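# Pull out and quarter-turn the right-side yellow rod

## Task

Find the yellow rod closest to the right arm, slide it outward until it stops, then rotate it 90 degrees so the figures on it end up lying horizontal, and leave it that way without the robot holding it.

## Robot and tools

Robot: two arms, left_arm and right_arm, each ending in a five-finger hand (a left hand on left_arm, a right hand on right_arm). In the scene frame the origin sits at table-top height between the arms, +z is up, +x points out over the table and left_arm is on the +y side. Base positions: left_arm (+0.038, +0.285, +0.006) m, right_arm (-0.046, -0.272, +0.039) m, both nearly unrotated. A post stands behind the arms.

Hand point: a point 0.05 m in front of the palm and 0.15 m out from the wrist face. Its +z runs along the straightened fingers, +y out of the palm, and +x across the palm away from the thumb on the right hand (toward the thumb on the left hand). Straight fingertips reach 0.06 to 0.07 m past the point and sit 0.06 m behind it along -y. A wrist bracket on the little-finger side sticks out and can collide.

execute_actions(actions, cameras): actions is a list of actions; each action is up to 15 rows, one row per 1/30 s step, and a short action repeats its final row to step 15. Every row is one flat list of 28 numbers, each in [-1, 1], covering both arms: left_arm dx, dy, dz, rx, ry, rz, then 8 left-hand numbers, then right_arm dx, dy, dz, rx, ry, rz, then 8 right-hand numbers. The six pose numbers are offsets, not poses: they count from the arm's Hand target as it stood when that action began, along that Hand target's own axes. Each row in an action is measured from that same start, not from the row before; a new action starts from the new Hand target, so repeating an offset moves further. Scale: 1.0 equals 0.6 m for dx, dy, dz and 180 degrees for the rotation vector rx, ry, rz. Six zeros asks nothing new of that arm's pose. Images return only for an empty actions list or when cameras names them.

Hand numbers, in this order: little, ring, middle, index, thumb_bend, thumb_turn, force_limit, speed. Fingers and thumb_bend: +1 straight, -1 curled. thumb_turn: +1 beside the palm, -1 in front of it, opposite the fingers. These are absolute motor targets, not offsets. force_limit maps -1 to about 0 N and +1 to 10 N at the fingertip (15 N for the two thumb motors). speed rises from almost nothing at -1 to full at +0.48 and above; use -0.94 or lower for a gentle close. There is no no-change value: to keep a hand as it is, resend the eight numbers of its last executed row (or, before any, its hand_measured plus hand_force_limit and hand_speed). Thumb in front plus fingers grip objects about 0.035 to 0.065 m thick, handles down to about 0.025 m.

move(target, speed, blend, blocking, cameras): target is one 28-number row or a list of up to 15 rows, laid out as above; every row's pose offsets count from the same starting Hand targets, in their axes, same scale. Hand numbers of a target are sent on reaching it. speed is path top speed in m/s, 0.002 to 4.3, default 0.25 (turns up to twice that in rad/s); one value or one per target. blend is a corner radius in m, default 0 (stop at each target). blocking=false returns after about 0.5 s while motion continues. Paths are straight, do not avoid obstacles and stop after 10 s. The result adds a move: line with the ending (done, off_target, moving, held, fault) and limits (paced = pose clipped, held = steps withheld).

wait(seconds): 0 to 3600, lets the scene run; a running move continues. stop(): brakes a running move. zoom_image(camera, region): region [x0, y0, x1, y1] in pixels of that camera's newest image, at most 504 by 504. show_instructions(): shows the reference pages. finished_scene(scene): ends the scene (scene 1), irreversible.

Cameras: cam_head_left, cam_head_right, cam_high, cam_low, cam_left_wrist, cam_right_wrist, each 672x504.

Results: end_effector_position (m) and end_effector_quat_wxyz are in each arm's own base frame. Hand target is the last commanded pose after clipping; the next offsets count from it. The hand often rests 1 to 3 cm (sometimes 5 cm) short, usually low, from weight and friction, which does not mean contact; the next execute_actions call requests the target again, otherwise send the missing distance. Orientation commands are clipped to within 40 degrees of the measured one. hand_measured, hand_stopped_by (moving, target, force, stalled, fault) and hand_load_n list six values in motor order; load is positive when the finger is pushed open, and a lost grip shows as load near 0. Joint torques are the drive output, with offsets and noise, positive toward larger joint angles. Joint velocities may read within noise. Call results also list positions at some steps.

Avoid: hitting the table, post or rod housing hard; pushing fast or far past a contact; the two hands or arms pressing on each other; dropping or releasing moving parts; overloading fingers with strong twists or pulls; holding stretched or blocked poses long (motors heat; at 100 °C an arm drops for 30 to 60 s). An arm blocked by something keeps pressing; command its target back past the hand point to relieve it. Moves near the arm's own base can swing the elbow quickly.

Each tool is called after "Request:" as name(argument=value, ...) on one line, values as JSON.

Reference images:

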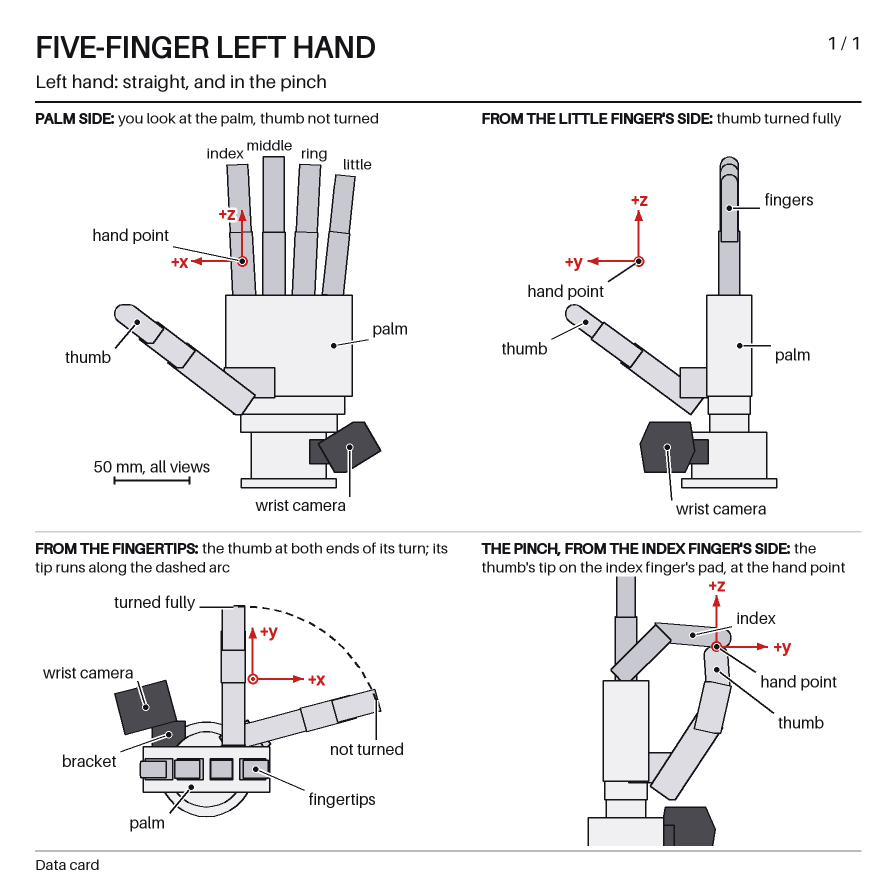

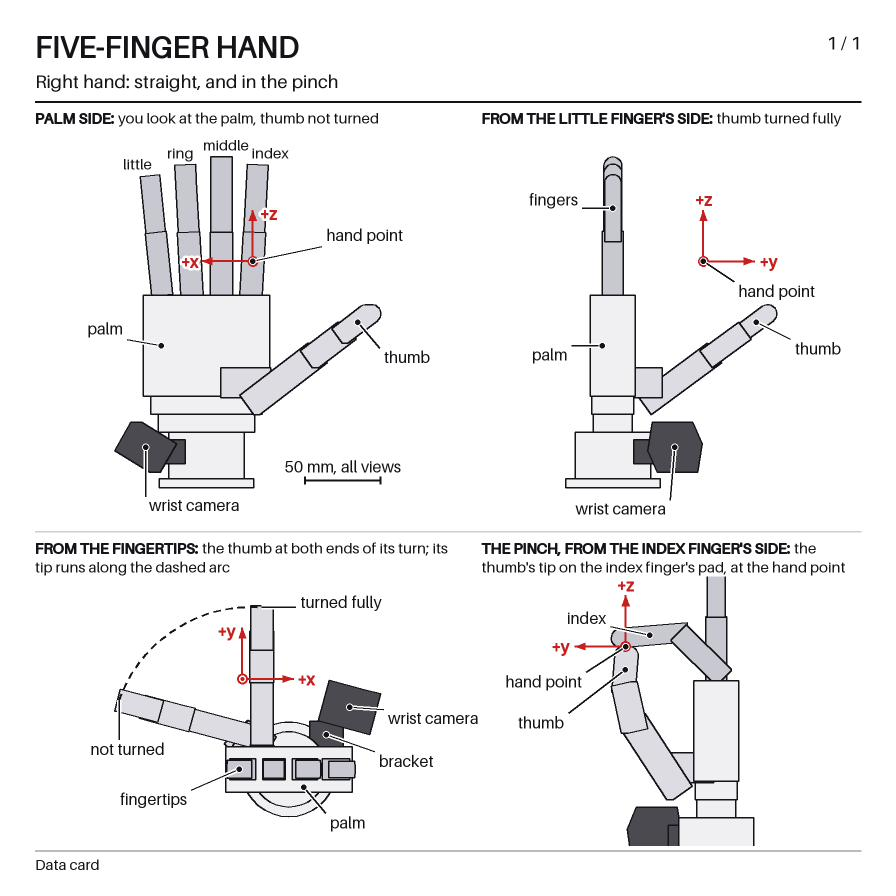

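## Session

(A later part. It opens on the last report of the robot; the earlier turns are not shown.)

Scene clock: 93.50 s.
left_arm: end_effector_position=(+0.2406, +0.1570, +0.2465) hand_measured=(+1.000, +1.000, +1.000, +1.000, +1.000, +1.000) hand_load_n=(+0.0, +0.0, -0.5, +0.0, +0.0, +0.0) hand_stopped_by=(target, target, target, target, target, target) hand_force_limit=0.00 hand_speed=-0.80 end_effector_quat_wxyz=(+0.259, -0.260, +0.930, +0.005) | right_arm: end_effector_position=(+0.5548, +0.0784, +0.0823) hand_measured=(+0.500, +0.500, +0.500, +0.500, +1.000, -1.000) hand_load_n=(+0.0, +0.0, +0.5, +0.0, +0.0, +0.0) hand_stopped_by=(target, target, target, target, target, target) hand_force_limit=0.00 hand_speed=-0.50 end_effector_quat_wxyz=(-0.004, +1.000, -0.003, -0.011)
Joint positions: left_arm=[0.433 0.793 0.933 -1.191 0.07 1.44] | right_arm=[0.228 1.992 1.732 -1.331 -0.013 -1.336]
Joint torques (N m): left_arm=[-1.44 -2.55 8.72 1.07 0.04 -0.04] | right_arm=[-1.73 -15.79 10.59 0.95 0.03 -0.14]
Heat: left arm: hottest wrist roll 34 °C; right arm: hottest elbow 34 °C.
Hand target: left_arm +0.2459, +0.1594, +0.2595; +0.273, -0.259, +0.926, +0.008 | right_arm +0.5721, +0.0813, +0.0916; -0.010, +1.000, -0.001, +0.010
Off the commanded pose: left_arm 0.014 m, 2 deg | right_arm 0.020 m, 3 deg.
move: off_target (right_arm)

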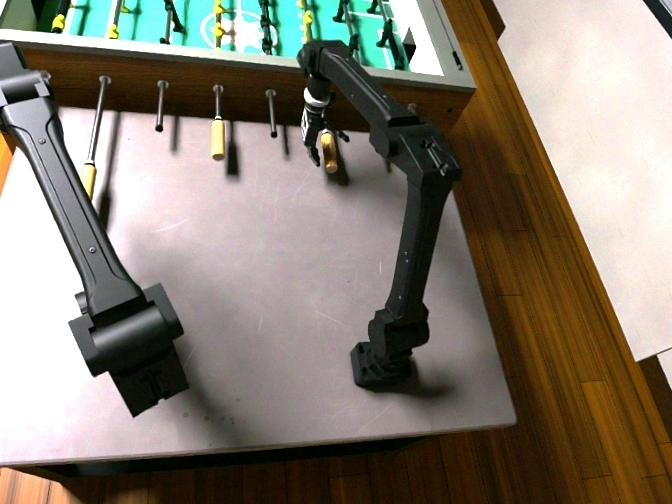

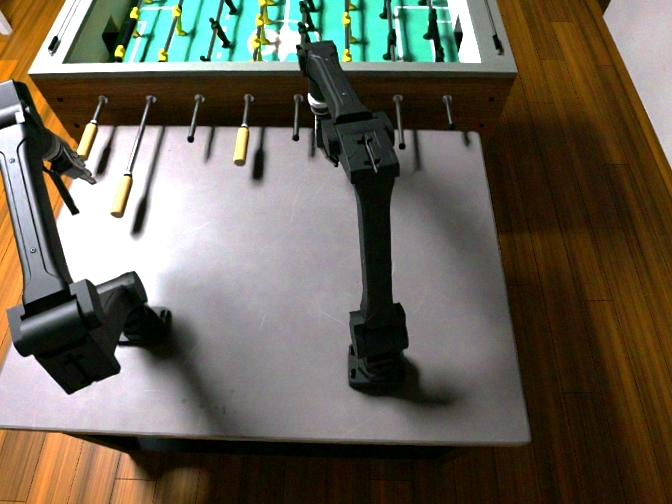

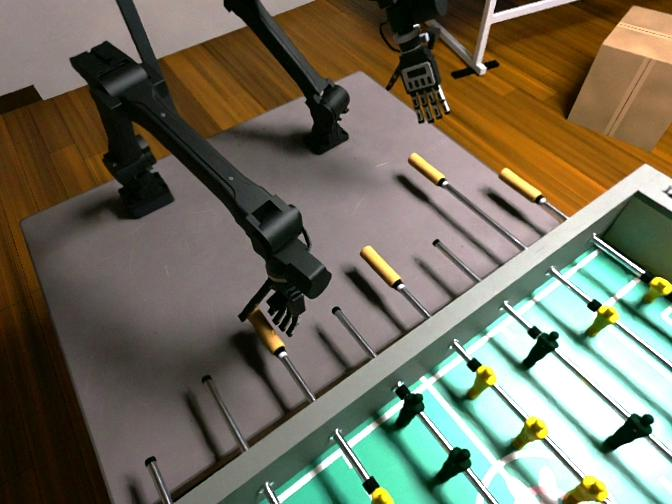

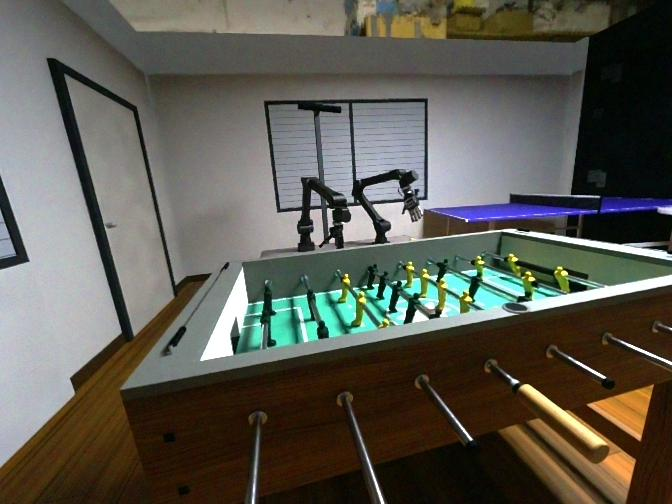

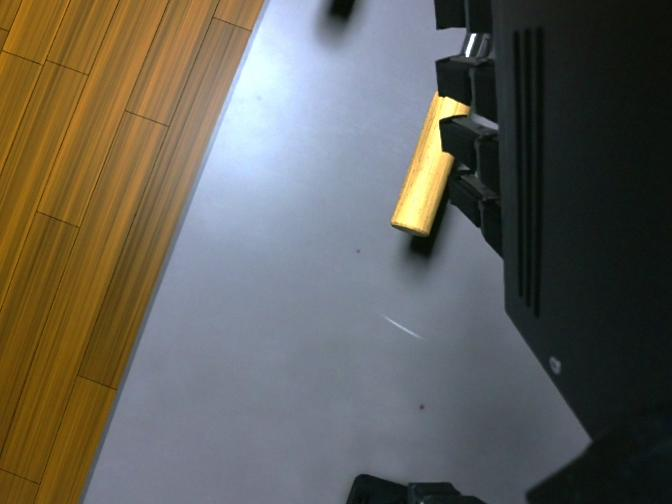

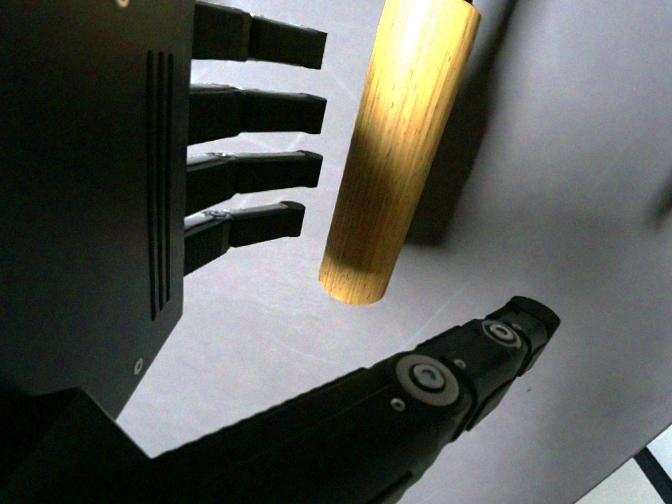

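Request:
move(target=[0,0,0,0,0,0,1,1,1,1,1,1,0,-0.8, 0,0,0.055,0,0,0,0.5,0.5,0.5,0.5,1,-1,0,-0.5], speed=0.1, cameras=["cam_high", "cam_head_left", "cam_right_wrist"])

Scene clock: 97.17 s.
left_arm: end_effector_position=(+0.2406, +0.1570, +0.2465) hand_measured=(+1.000, +1.000, +1.000, +1.000, +1.000, +1.000) hand_load_n=(+0.0, +0.0, +0.0, +0.0, +0.0, +0.0) hand_stopped_by=(target, target, target, target, target, target) hand_force_limit=0.00 hand_speed=-0.80 end_effector_quat_wxyz=(+0.259, -0.260, +0.930, +0.005) | right_arm: end_effector_position=(+0.5731, +0.0827, +0.0711) hand_measured=(+0.500, +0.500, +0.500, +0.500, +1.000, -1.000) hand_load_n=(+0.0, +0.0, +0.0, +0.0, +0.0, +0.0) hand_stopped_by=(target, target, target, target, target, target) hand_force_limit=0.00 hand_speed=-0.50 end_effector_quat_wxyz=(-0.011, +1.000, -0.003, +0.017)
Joint positions: left_arm=[0.433 0.793 0.933 -1.191 0.07 1.44] | right_arm=[0.228 2.007 1.732 -1.258 -0.013 -1.336]
Joint torques (N m): left_arm=[-1.44 -2.55 8.68 1.13 0.03 -0.06] | right_arm=[-1.73 -15.33 7.1 1.11 0.02 -0.14]
Heat: left arm: hottest wrist roll 34 °C; right arm: hottest elbow 35 °C.
Hand target: left_arm +0.2459, +0.1594, +0.2595; +0.273, -0.259, +0.926, +0.008 | right_arm +0.5729, +0.0820, +0.0585; -0.010, +1.000, -0.001, +0.010
Off the commanded pose: left_arm 0.014 m, 2 deg | right_arm 0.013 m, 1 deg.
move: off_target (right_arm)
Images, in order (width x height): cam_head_left 672x504, cam_high 672x504, cam_right_wrist 672x504.

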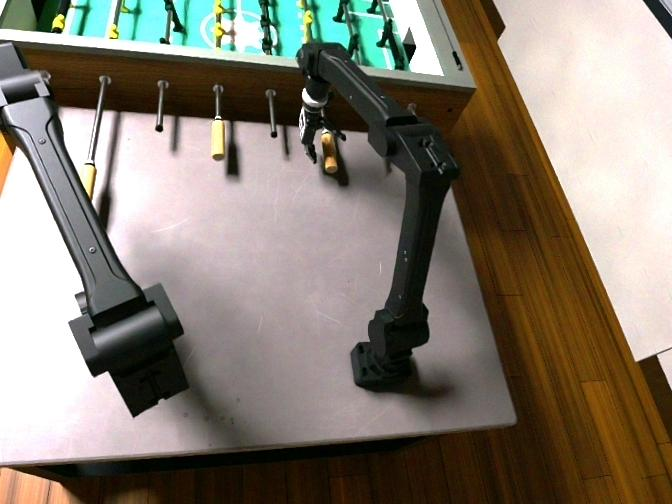

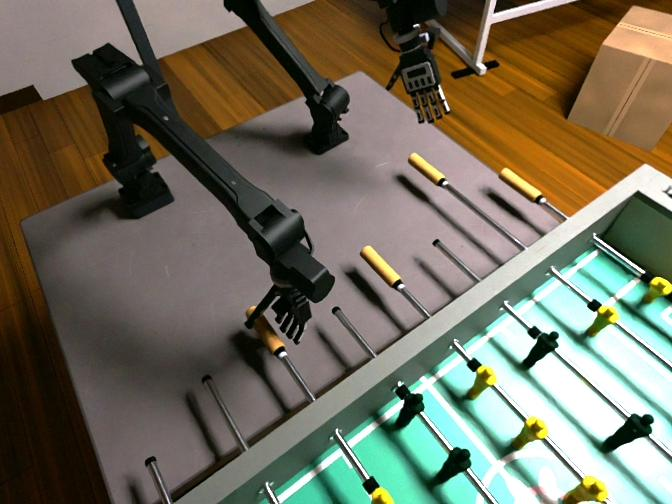

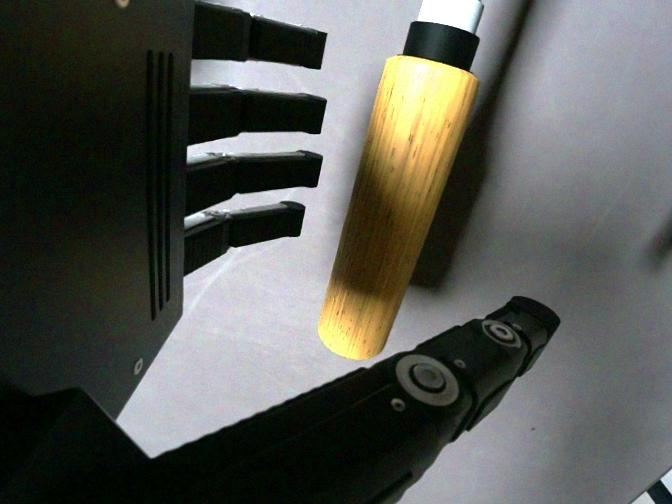

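Request:
move(target=[0,0,0,0,0,0,1,1,1,1,1,1,0,-0.8, -0.01,0,0.04,0,0,0,0.5,0.5,0.5,0.5,1,-1,0,-0.5], speed=0.1, cameras=["cam_high", "cam_head_left", "cam_right_wrist"])

Scene clock: 99.50 s.
left_arm: end_effector_position=(+0.2406, +0.1570, +0.2465) hand_measured=(+1.000, +1.000, +1.000, +1.000, +1.000, +1.000) hand_load_n=(+0.0, +0.0, +0.0, +0.0, +0.0, +0.0) hand_stopped_by=(target, target, target, target, target, target) hand_force_limit=0.00 hand_speed=-0.80 end_effector_quat_wxyz=(+0.259, -0.260, +0.930, +0.005) | right_arm: end_effector_position=(+0.5681, +0.0815, +0.0448) hand_measured=(+0.500, +0.500, +0.500, +0.500, +1.000, -1.000) hand_load_n=(+0.0, +0.0, +0.0, +0.0, +0.0, +0.0) hand_stopped_by=(target, target, target, target, target, target) hand_force_limit=0.00 hand_speed=-0.50 end_effector_quat_wxyz=(-0.010, +1.000, -0.003, +0.015)
Joint positions: left_arm=[0.433 0.793 0.933 -1.191 0.07 1.44] | right_arm=[0.228 2.018 1.677 -1.196 -0.013 -1.336]
Joint torques (N m): left_arm=[-1.32 -2.67 8.75 1.07 0.04 -0.06] | right_arm=[-1.38 -16.03 7.02 1.1 0.02 -0.11]
Heat: left arm: hottest wrist roll 34 °C; right arm: hottest elbow 35 °C.
Hand target: left_arm +0.2459, +0.1594, +0.2595; +0.273, -0.259, +0.926, +0.008 | right_arm +0.5675, +0.0825, +0.0346; -0.010, +1.000, -0.001, +0.011
Off the commanded pose: left_arm 0.014 m, 2 deg | right_arm 0.010 m, 1 deg.
move: done
Images, in order (width x height): cam_head_left 672x504, cam_high 672x504, cam_right_wrist 672x504.

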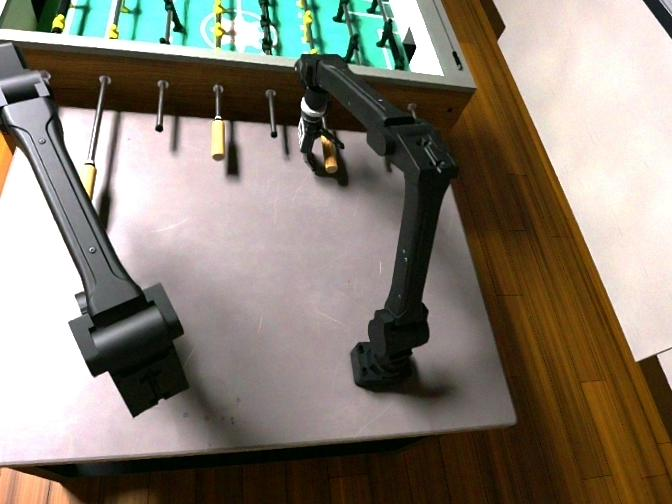

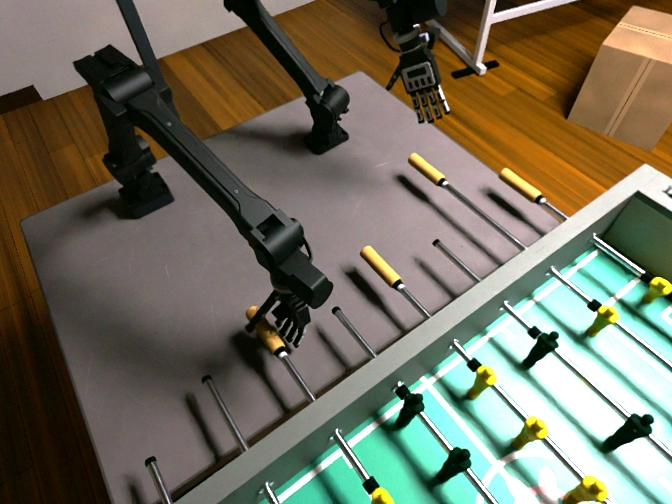

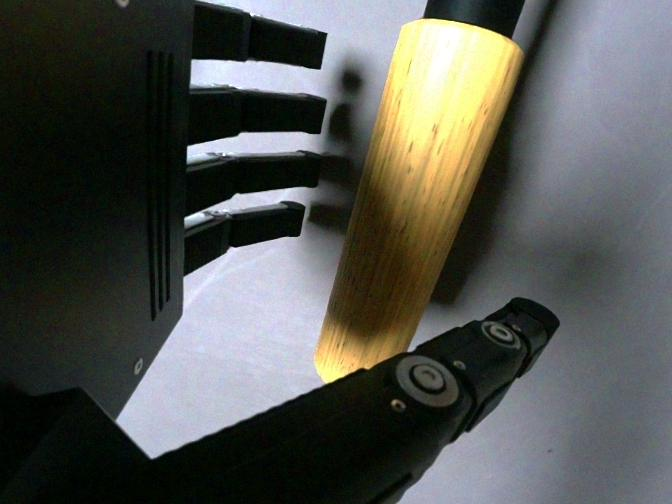

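Request:
move(target=[0,0,0,0,0,0,1,1,1,1,1,1,0,-0.8, -0.01,0.05,0,0,0,0,0.5,0.5,0.5,0.5,1,-1,0,-0.5], speed=0.08, cameras=["cam_high", "cam_right_wrist"])

Scene clock: 102.97 s.
left_arm: end_effector_position=(+0.2406, +0.1570, +0.2465) hand_measured=(+1.000, +1.000, +1.000, +1.000, +1.000, +1.000) hand_load_n=(+0.0, +0.0, +0.0, +0.0, +0.0, +0.0) hand_stopped_by=(target, target, target, target, target, target) hand_force_limit=0.00 hand_speed=-0.80 end_effector_quat_wxyz=(+0.259, -0.260, +0.930, +0.005) | right_arm: end_effector_position=(+0.5618, +0.0569, +0.0346) hand_measured=(+0.500, +0.500, +0.500, +0.500, +1.000, -1.000) hand_load_n=(+0.0, +0.0, +0.0, +0.0, +0.0, +0.0) hand_stopped_by=(target, target, target, target, target, target) hand_force_limit=0.00 hand_speed=-0.50 end_effector_quat_wxyz=(-0.010, +1.000, -0.003, +0.007)
Joint positions: left_arm=[0.433 0.793 0.933 -1.191 0.07 1.44] | right_arm=[0.19 2.009 1.634 -1.177 -0.017 -1.374]
Joint torques (N m): left_arm=[-1.26 -2.78 8.66 1.07 0.03 -0.05] | right_arm=[-1.79 -16.85 6.42 1.06 0.11 -0.19]
Heat: left arm: hottest wrist roll 34 °C; right arm: hottest elbow 35 °C.
Hand target: left_arm +0.2459, +0.1594, +0.2595; +0.273, -0.259, +0.926, +0.008 | right_arm +0.5614, +0.0526, +0.0339; -0.010, +1.000, -0.001, +0.010
Off the commanded pose: left_arm 0.014 m, 2 deg | right_arm 0.005 m, 0 deg.
move: done

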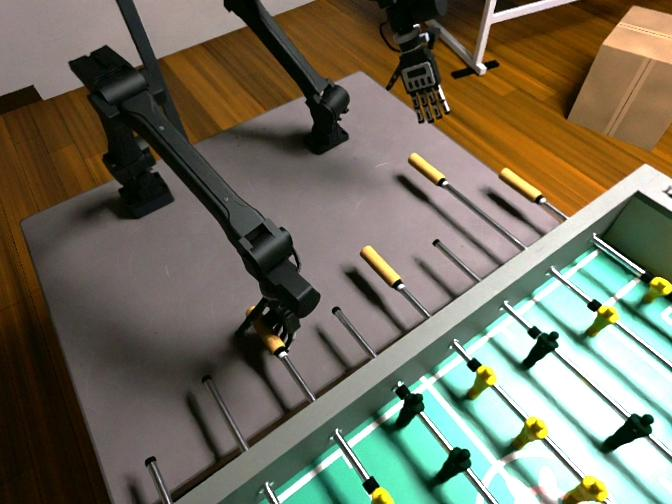

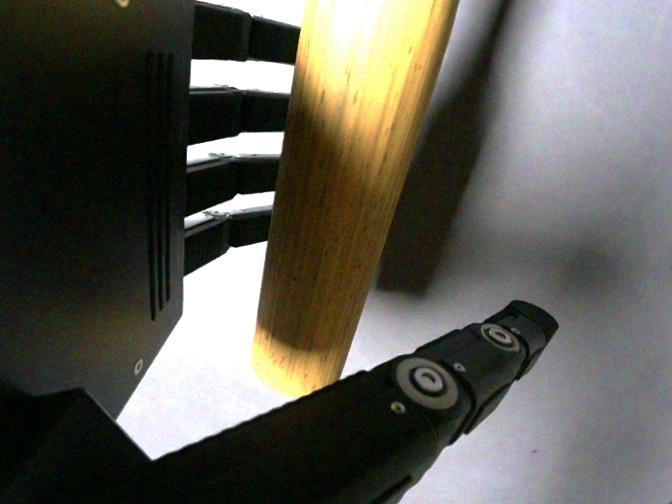

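Request:
move(target=[0,0,0,0,0,0,1,1,1,1,1,1,0,-0.8, 0,0.03,-0.008,0,0,0,0.5,0.5,0.5,0.5,1,-1,0,-0.5], speed=0.06, cameras=["cam_high", "cam_right_wrist"])

Scene clock: 108.90 s.
left_arm: end_effector_position=(+0.2406, +0.1570, +0.2465) hand_measured=(+1.000, +1.000, +1.000, +1.000, +1.000, +1.000) hand_load_n=(+0.0, -0.5, +0.0, +0.0, +0.0, +0.0) hand_stopped_by=(target, target, target, target, target, target) hand_force_limit=0.00 hand_speed=-0.80 end_effector_quat_wxyz=(+0.259, -0.260, +0.930, +0.005) | right_arm: end_effector_position=(+0.5619, +0.0372, +0.0353) hand_measured=(+0.500, +0.500, +0.500, +0.500, +1.000, -1.000) hand_load_n=(+0.0, +0.0, +0.0, +0.0, +0.0, +0.0) hand_stopped_by=(target, target, target, target, target, target) hand_force_limit=0.00 hand_speed=-0.50 end_effector_quat_wxyz=(-0.010, +1.000, -0.004, +0.006)
Joint positions: left_arm=[0.433 0.793 0.933 -1.191 0.07 1.44] | right_arm=[0.157 2.002 1.624 -1.177 -0.017 -1.404]
Joint torques (N m): left_arm=[-1.44 -2.61 8.64 1.11 0.04 -0.05] | right_arm=[-1.96 -17.14 6.6 0.83 0.09 -0.18]
Heat: left arm: hottest wrist roll 33 °C; right arm: hottest elbow 34 °C.
Hand target: left_arm +0.2459, +0.1594, +0.2595; +0.273, -0.259, +0.926, +0.008 | right_arm +0.5612, +0.0345, +0.0382; -0.010, +1.000, -0.001, +0.010
Off the commanded pose: left_arm 0.014 m, 2 deg | right_arm 0.004 m, 1 deg.
move: done

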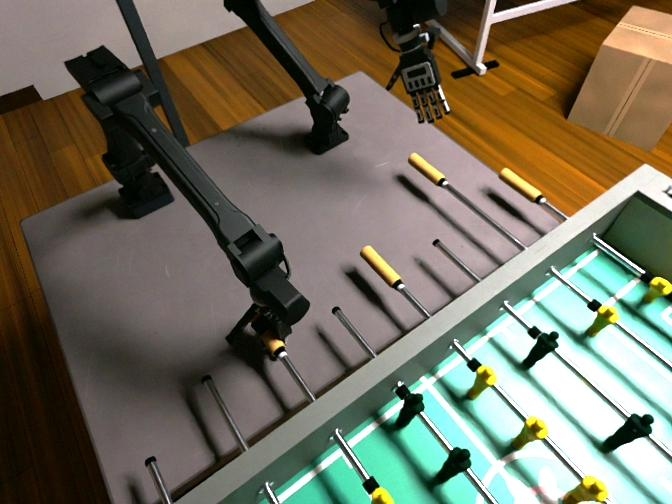

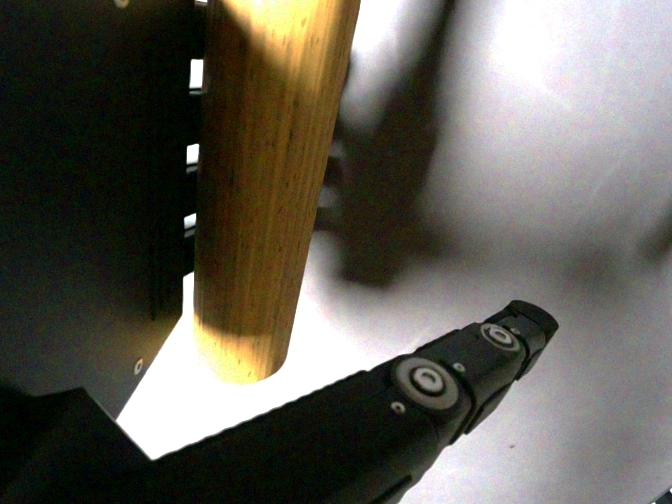

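Request:
move(target=[0,0,0,0,0,0,1,1,1,1,1,1,0,-0.8, 0,0,0,0,0,0,-1,-1,-1,-1,1,-1,-0.3,-0.7], speed=0.06, cameras=["cam_high", "cam_right_wrist"])

Scene clock: 112.57 s.
left_arm: end_effector_position=(+0.2406, +0.1570, +0.2465) hand_measured=(+1.000, +1.000, +1.000, +1.000, +1.000, +1.000) hand_load_n=(+0.0, +0.0, +0.0, +0.0, +0.0, +0.0) hand_stopped_by=(target, target, target, target, target, target) hand_force_limit=0.00 hand_speed=-0.80 end_effector_quat_wxyz=(+0.259, -0.260, +0.930, +0.005) | right_arm: end_effector_position=(+0.5567, +0.0384, +0.0207) hand_measured=(-0.660, -0.632, -0.602, -0.356, +1.000, -1.000) hand_load_n=(+4.5, +2.5, +0.0, +0.0, +0.0, +0.0) hand_stopped_by=(force, force, force, force, target, target) hand_force_limit=-0.30 hand_speed=-0.70 end_effector_quat_wxyz=(-0.011, +1.000, -0.002, -0.004)
Joint positions: left_arm=[0.433 0.793 0.933 -1.191 0.07 1.44] | right_arm=[0.159 2.019 1.608 -1.165 -0.022 -1.407]
Joint torques (N m): left_arm=[-1.26 -2.67 8.69 1.09 0.03 -0.05] | right_arm=[-2.55 -18.61 7.58 0.35 0.3 -0.14]
Heat: left arm: hottest wrist roll 33 °C; right arm: hottest elbow 34 °C.
Hand target: left_arm +0.2459, +0.1594, +0.2595; +0.273, -0.259, +0.926, +0.008 | right_arm +0.5612, +0.0344, +0.0383; -0.010, +1.000, -0.001, +0.011
Off the commanded pose: left_arm 0.014 m, 2 deg | right_arm 0.019 m, 2 deg.
move: done

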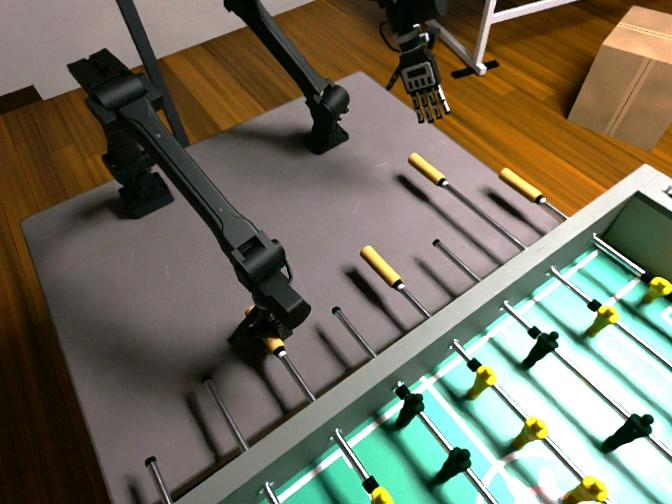

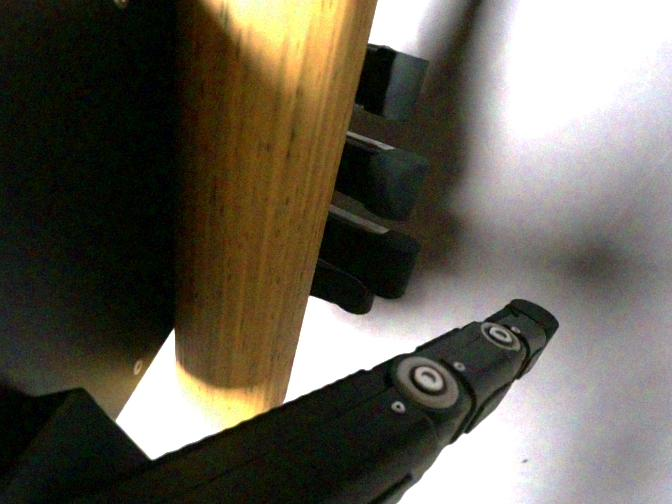

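Request:
move(target=[0,0,0,0,0,0,1,1,1,1,1,1,0,-0.8, 0,0,0,0,0,0,-1,-1,-1,-1,-1,-1,-0.3,-0.7], speed=0.06, cameras=["cam_high", "cam_right_wrist"])

Scene clock: 116.50 s.
left_arm: end_effector_position=(+0.2406, +0.1570, +0.2465) hand_measured=(+1.000, +1.000, +1.000, +1.000, +1.000, +1.000) hand_load_n=(+0.0, +0.0, +0.0, +0.0, +0.0, +0.0) hand_stopped_by=(target, target, target, target, target, target) hand_force_limit=0.00 hand_speed=-0.80 end_effector_quat_wxyz=(+0.259, -0.260, +0.930, +0.005) | right_arm: end_effector_position=(+0.5567, +0.0384, +0.0207) hand_measured=(-0.660, -0.632, -0.602, -0.356, +0.462, -1.000) hand_load_n=(+4.0, +2.5, +0.5, +0.0, +5.0, +0.0) hand_stopped_by=(force, force, force, force, force, target) hand_force_limit=-0.30 hand_speed=-0.70 end_effector_quat_wxyz=(-0.011, +1.000, -0.002, -0.004)
Joint positions: left_arm=[0.433 0.793 0.933 -1.191 0.07 1.44] | right_arm=[0.159 2.019 1.608 -1.165 -0.022 -1.407]
Joint torques (N m): left_arm=[-1.26 -2.67 8.72 1.11 0.04 -0.06] | right_arm=[-2.02 -18.37 7.57 0.36 0.29 -0.16]
Heat: left arm: hottest wrist roll 33 °C; right arm: hottest shoulder 34 °C.
Hand target: left_arm +0.2459, +0.1594, +0.2595; +0.273, -0.259, +0.926, +0.008 | right_arm +0.5612, +0.0344, +0.0383; -0.010, +1.000, -0.001, +0.011
Off the commanded pose: left_arm 0.014 m, 2 deg | right_arm 0.019 m, 2 deg.
move: done

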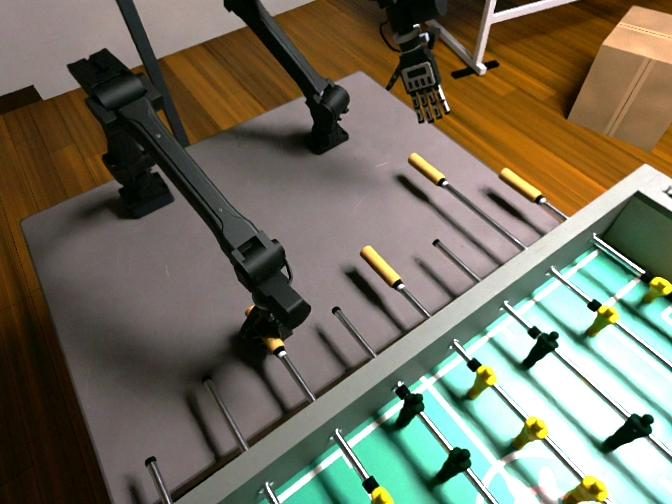

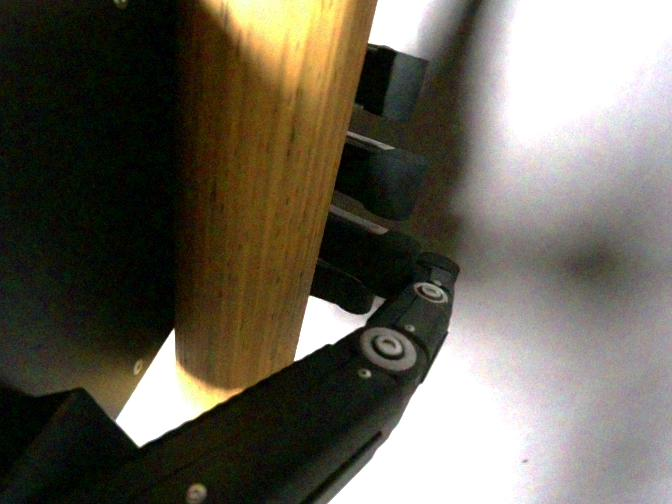

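Request:
move(target=[[0,0,0,0,0,0,1,1,1,1,1,1,0,-0.8, 0,0,0,0,0,0,-1,-1,-1,-1,0.8,-1,0.4,-0.7],[0,0,0,0,0,0,1,1,1,1,1,1,0,-0.8, 0,0,0,0,0,0,-0.98,-0.98,-0.98,-0.98,0.8,-1,0.4,-0.7],[0,0,0,0,0,0,1,1,1,1,1,1,0,-0.8, 0,0,0,0,0,0,-0.98,-0.98,-0.98,-0.98,-1,-1,0.2,-0.7]], speed=0.06, cameras=["cam_high", "cam_right_wrist"])

Scene clock: 124.00 s.
left_arm: end_effector_position=(+0.2406, +0.1570, +0.2465) hand_measured=(+1.000, +1.000, +1.000, +1.000, +1.000, +1.000) hand_load_n=(+0.0, +0.0, +0.0, +0.0, +0.0, +0.0) hand_stopped_by=(target, target, target, target, target, target) hand_force_limit=0.00 hand_speed=-0.80 end_effector_quat_wxyz=(+0.259, -0.260, +0.930, +0.005) | right_arm: end_effector_position=(+0.5563, +0.0380, +0.0188) hand_measured=(-0.684, -0.682, -0.680, -0.682, +0.466, -1.000) hand_load_n=(+0.0, +0.0, +3.0, +7.5, +10.0, +0.0) hand_stopped_by=(force, force, force, force, force, target) hand_force_limit=0.20 hand_speed=-0.70 end_effector_quat_wxyz=(-0.010, +1.000, -0.002, -0.005)
Joint positions: left_arm=[0.433 0.793 0.933 -1.191 0.07 1.44] | right_arm=[0.159 2.021 1.607 -1.163 -0.021 -1.407]
Joint torques (N m): left_arm=[-1.2 -2.67 8.68 1.1 0.04 -0.05] | right_arm=[-2.08 -18.55 7.69 0.27 0.23 -0.15]
Heat: left arm: hottest wrist roll 33 °C; right arm: hottest elbow 35 °C.
Hand target: left_arm +0.2459, +0.1594, +0.2595; +0.273, -0.259, +0.926, +0.008 | right_arm +0.5612, +0.0345, +0.0382; -0.010, +1.000, -0.001, +0.010
Off the commanded pose: left_arm 0.014 m, 2 deg | right_arm 0.020 m, 2 deg.
move: done; target 2's new numbers were sent with right_arm's hand 0.019 m and 2 deg from that target; target 3's new numbers were sent with right_arm's hand 0.020 m and 2 deg from that target

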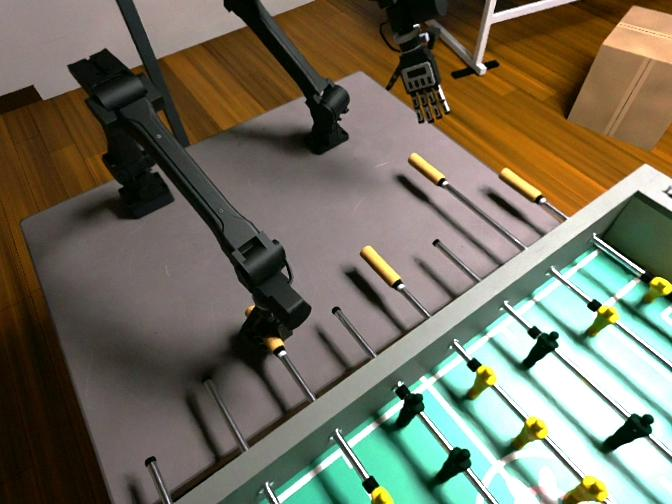

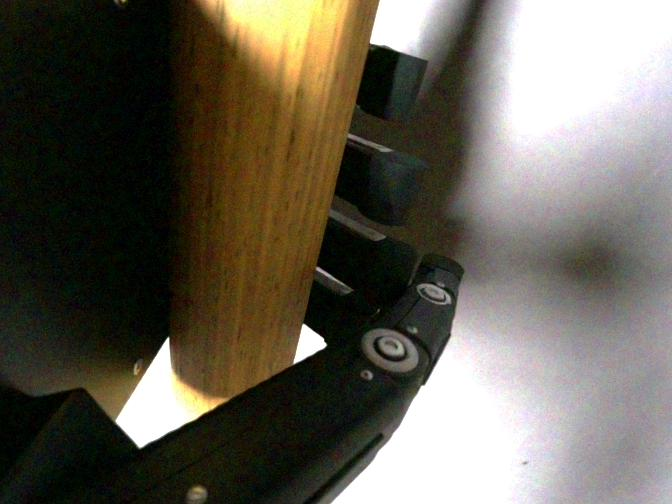

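Request:
move(target=[0,0,0,0,0,0,1,1,1,1,1,1,0,-0.8, -0.06,0,0,0,0,0,-0.98,-0.98,-0.98,-0.98,-1,-1,0.2,-0.7], speed=0.06, cameras=["all"])

Scene clock: 126.53 s.
left_arm: end_effector_position=(+0.2406, +0.1570, +0.2465) hand_measured=(+1.000, +1.000, +1.000, +1.000, +1.000, +1.000) hand_load_n=(+0.0, +0.0, +0.0, +0.0, +0.0, +0.0) hand_stopped_by=(target, target, target, target, target, target) hand_force_limit=0.00 hand_speed=-0.80 end_effector_quat_wxyz=(+0.259, -0.260, +0.930, +0.005) | right_arm: end_effector_position=(+0.5221, +0.0356, +0.0152) hand_measured=(-0.684, -0.682, -0.680, -0.682, +0.466, -1.000) hand_load_n=(+0.0, +0.0, +2.5, +6.0, +10.0, +0.0) hand_stopped_by=(force, force, force, force, force, target) hand_force_limit=0.20 hand_speed=-0.70 end_effector_quat_wxyz=(-0.009, +1.000, +0.001, -0.009)
Joint positions: left_arm=[0.433 0.793 0.933 -1.191 0.07 1.44] | right_arm=[0.165 1.949 1.478 -1.115 -0.021 -1.408]
Joint torques (N m): left_arm=[-1.44 -2.55 8.7 1.05 0.04 -0.07] | right_arm=[-1.73 -18.32 6.86 0.42 0.24 -0.05]
Heat: left arm: hottest wrist roll 33 °C; right arm: hottest shoulder 34 °C.
Hand target: left_arm +0.2459, +0.1594, +0.2595; +0.273, -0.259, +0.926, +0.008 | right_arm +0.5252, +0.0345, +0.0376; -0.010, +1.000, -0.001, +0.010
Off the commanded pose: left_arm 0.014 m, 2 deg | right_arm 0.023 m, 2 deg.
move: off_target (right_arm)

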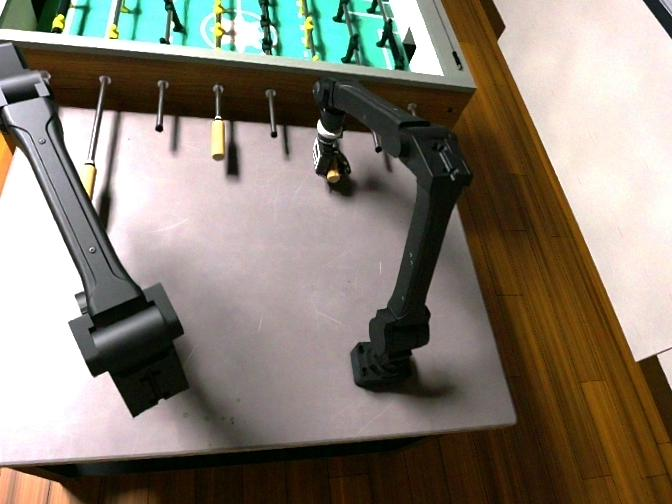

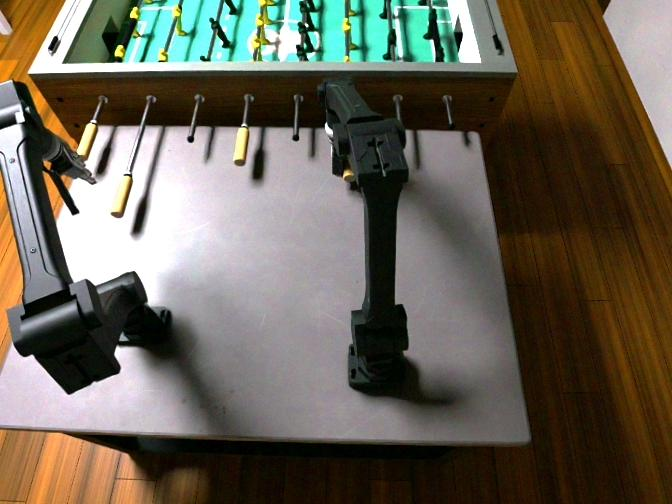

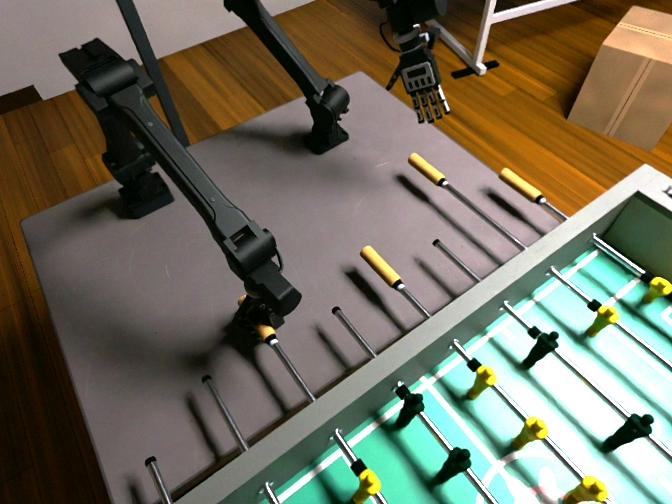

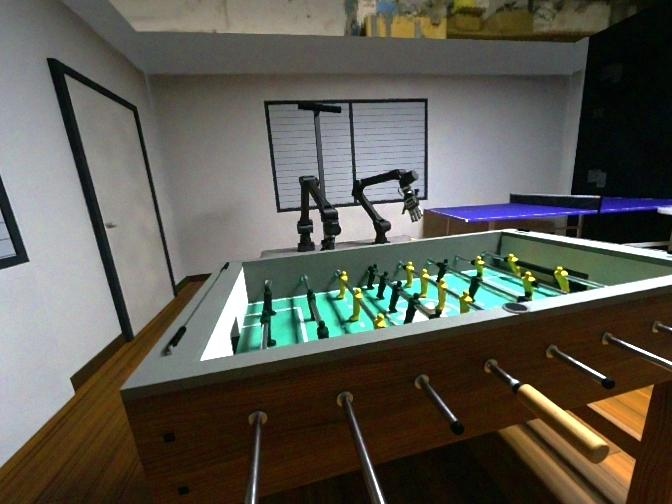

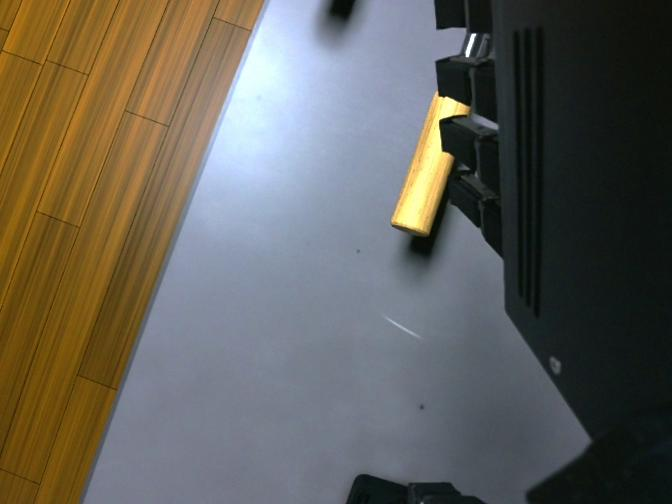

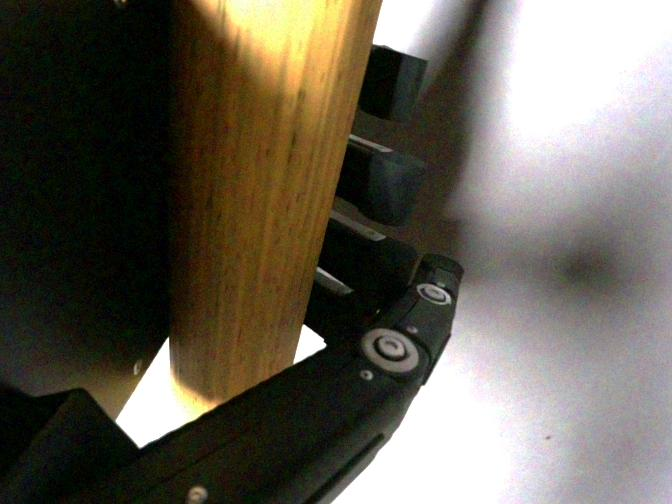

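Request:
move(target=[0,0,0,0,0,0,1,1,1,1,1,1,0,-0.8, -0.1,0,0.02,0,0,0,-0.98,-0.98,-0.98,-0.98,-1,-1,0.2,-0.7], speed=0.06, cameras=["cam_high", "cam_right_wrist"])

Scene clock: 132.13 s.
left_arm: end_effector_position=(+0.2406, +0.1570, +0.2465) hand_measured=(+1.000, +1.000, +1.000, +1.000, +1.000, +1.000) hand_load_n=(+0.0, +0.0, +0.0, +0.0, -0.5, +0.0) hand_stopped_by=(target, target, target, target, target, target) hand_force_limit=0.00 hand_speed=-0.80 end_effector_quat_wxyz=(+0.259, -0.260, +0.930, +0.005) | right_arm: end_effector_position=(+0.4683, +0.0351, +0.0114) hand_measured=(-0.684, -0.682, -0.680, -0.682, +0.466, -1.000) hand_load_n=(+0.0, +2.5, +2.5, +3.0, +10.5, +0.0) hand_stopped_by=(force, force, force, force, force, target) hand_force_limit=0.20 hand_speed=-0.70 end_effector_quat_wxyz=(-0.012, +1.000, +0.000, +0.001)
Joint positions: left_arm=[0.433 0.793 0.933 -1.191 0.07 1.44] | right_arm=[0.181 1.819 1.269 -1.013 -0.022 -1.39]
Joint torques (N m): left_arm=[-1.38 -2.61 8.7 1.11 0.04 -0.06] | right_arm=[-1.32 -15.44 5.91 0.31 0.29 -0.03]
Heat: left arm: hottest wrist roll 33 °C; right arm: hottest shoulder 35 °C.
Hand target: left_arm +0.2459, +0.1594, +0.2595; +0.273, -0.259, +0.926, +0.008 | right_arm +0.4656, +0.0348, +0.0243; -0.010, +1.000, -0.001, +0.010
Off the commanded pose: left_arm 0.014 m, 2 deg | right_arm 0.013 m, 1 deg.
move: off_target (right_arm)

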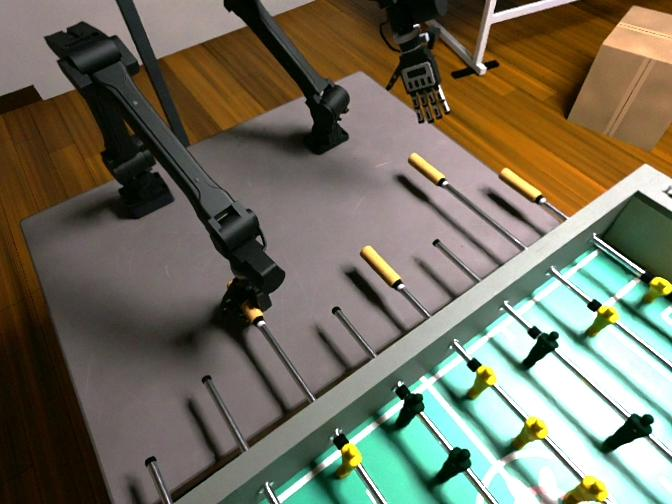

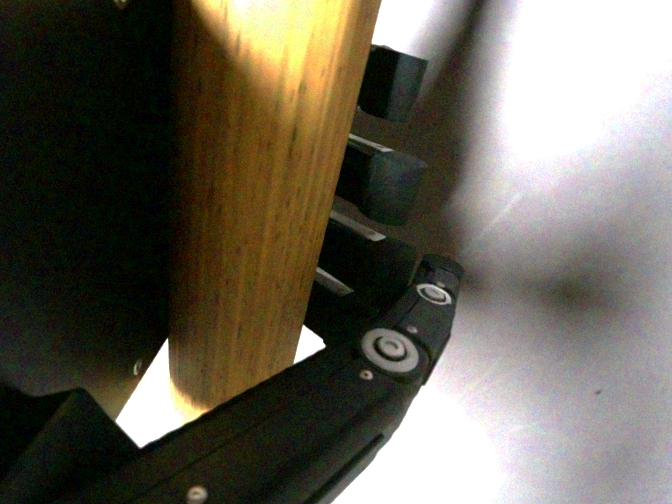

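Request:
zoom_image(camera="cam_high", region=[280, 400, 420, 504])

Scaled by 3.600 from the camera's image (finer frame: 960x720).

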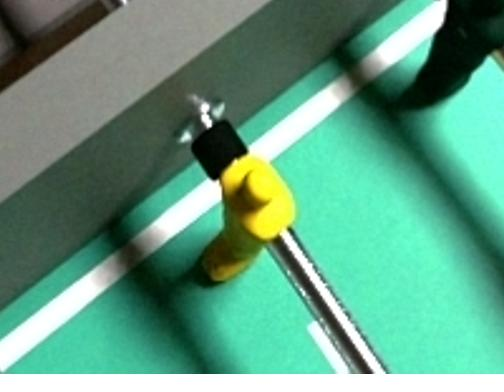

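Request:
move(target=[0,0,0,0,0,0,1,1,1,1,1,1,0,-0.8, -0.04,0,0,0,0,0,-0.98,-0.98,-0.98,-0.98,-1,-1,0.2,-0.7], speed=0.05, cameras=["cam_high", "cam_right_wrist"])

Request:
zoom_image(camera="cam_high", region=[280, 400, 420, 504])

Scene clock: 135.00 s.
left_arm: end_effector_position=(+0.2406, +0.1570, +0.2465) hand_measured=(+1.000, +1.000, +1.000, +1.000, +1.000, +1.000) hand_load_n=(+0.0, +0.0, +0.0, +0.0, -0.5, +0.0) hand_stopped_by=(target, target, target, target, target, target) hand_force_limit=0.00 hand_speed=-0.80 end_effector_quat_wxyz=(+0.259, -0.260, +0.930, +0.005) | right_arm: end_effector_position=(+0.4514, +0.0349, +0.0104) hand_measured=(-0.684, -0.682, -0.680, -0.682, +0.466, -1.000) hand_load_n=(+2.0, +3.0, +2.5, +0.0, +10.0, +0.0) hand_stopped_by=(force, force, force, force, force, target) hand_force_limit=0.20 hand_speed=-0.70 end_effector_quat_wxyz=(-0.013, +1.000, -0.002, +0.009)
Joint positions: left_arm=[0.433 0.793 0.933 -1.191 0.07 1.44] | right_arm=[0.186 1.773 1.2 -0.974 -0.022 -1.379]
Joint torques (N m): left_arm=[-1.26 -2.61 8.69 1.09 0.04 -0.05] | right_arm=[-0.97 -15.68 5.27 -0.25 0.3 -0.05]
Heat: left arm: hottest wrist roll 33 °C; right arm: hottest shoulder 35 °C.
Hand target: left_arm +0.2459, +0.1594, +0.2595; +0.273, -0.259, +0.926, +0.008 | right_arm +0.4414, +0.0349, +0.0237; -0.010, +1.000, -0.001, +0.010
Off the commanded pose: left_arm 0.014 m, 2 deg | right_arm 0.017 m, 0 deg.
move: off_target (right_arm)

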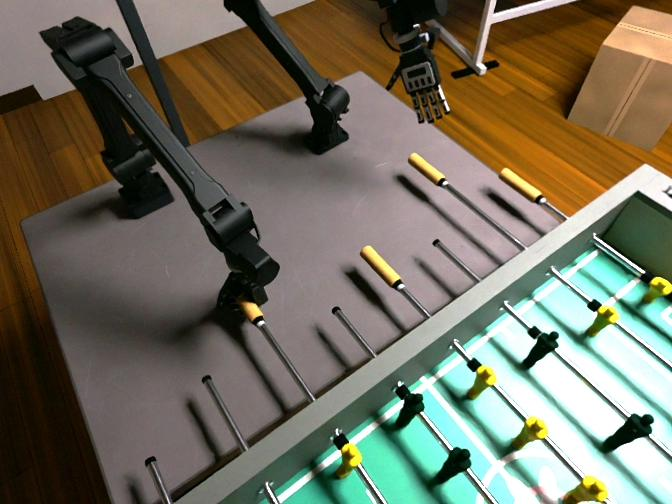

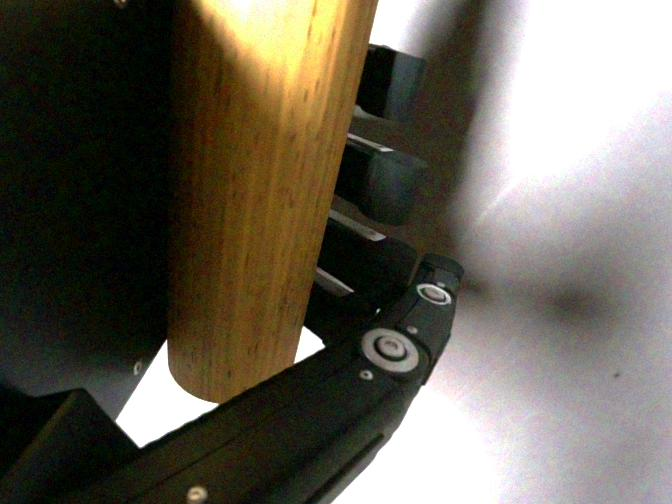

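Scaled by 3.600 from the camera's image (finer frame: 960x720).

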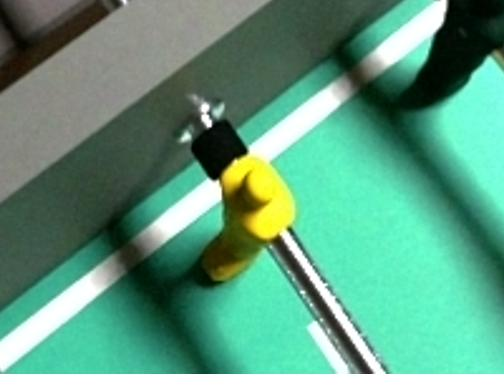

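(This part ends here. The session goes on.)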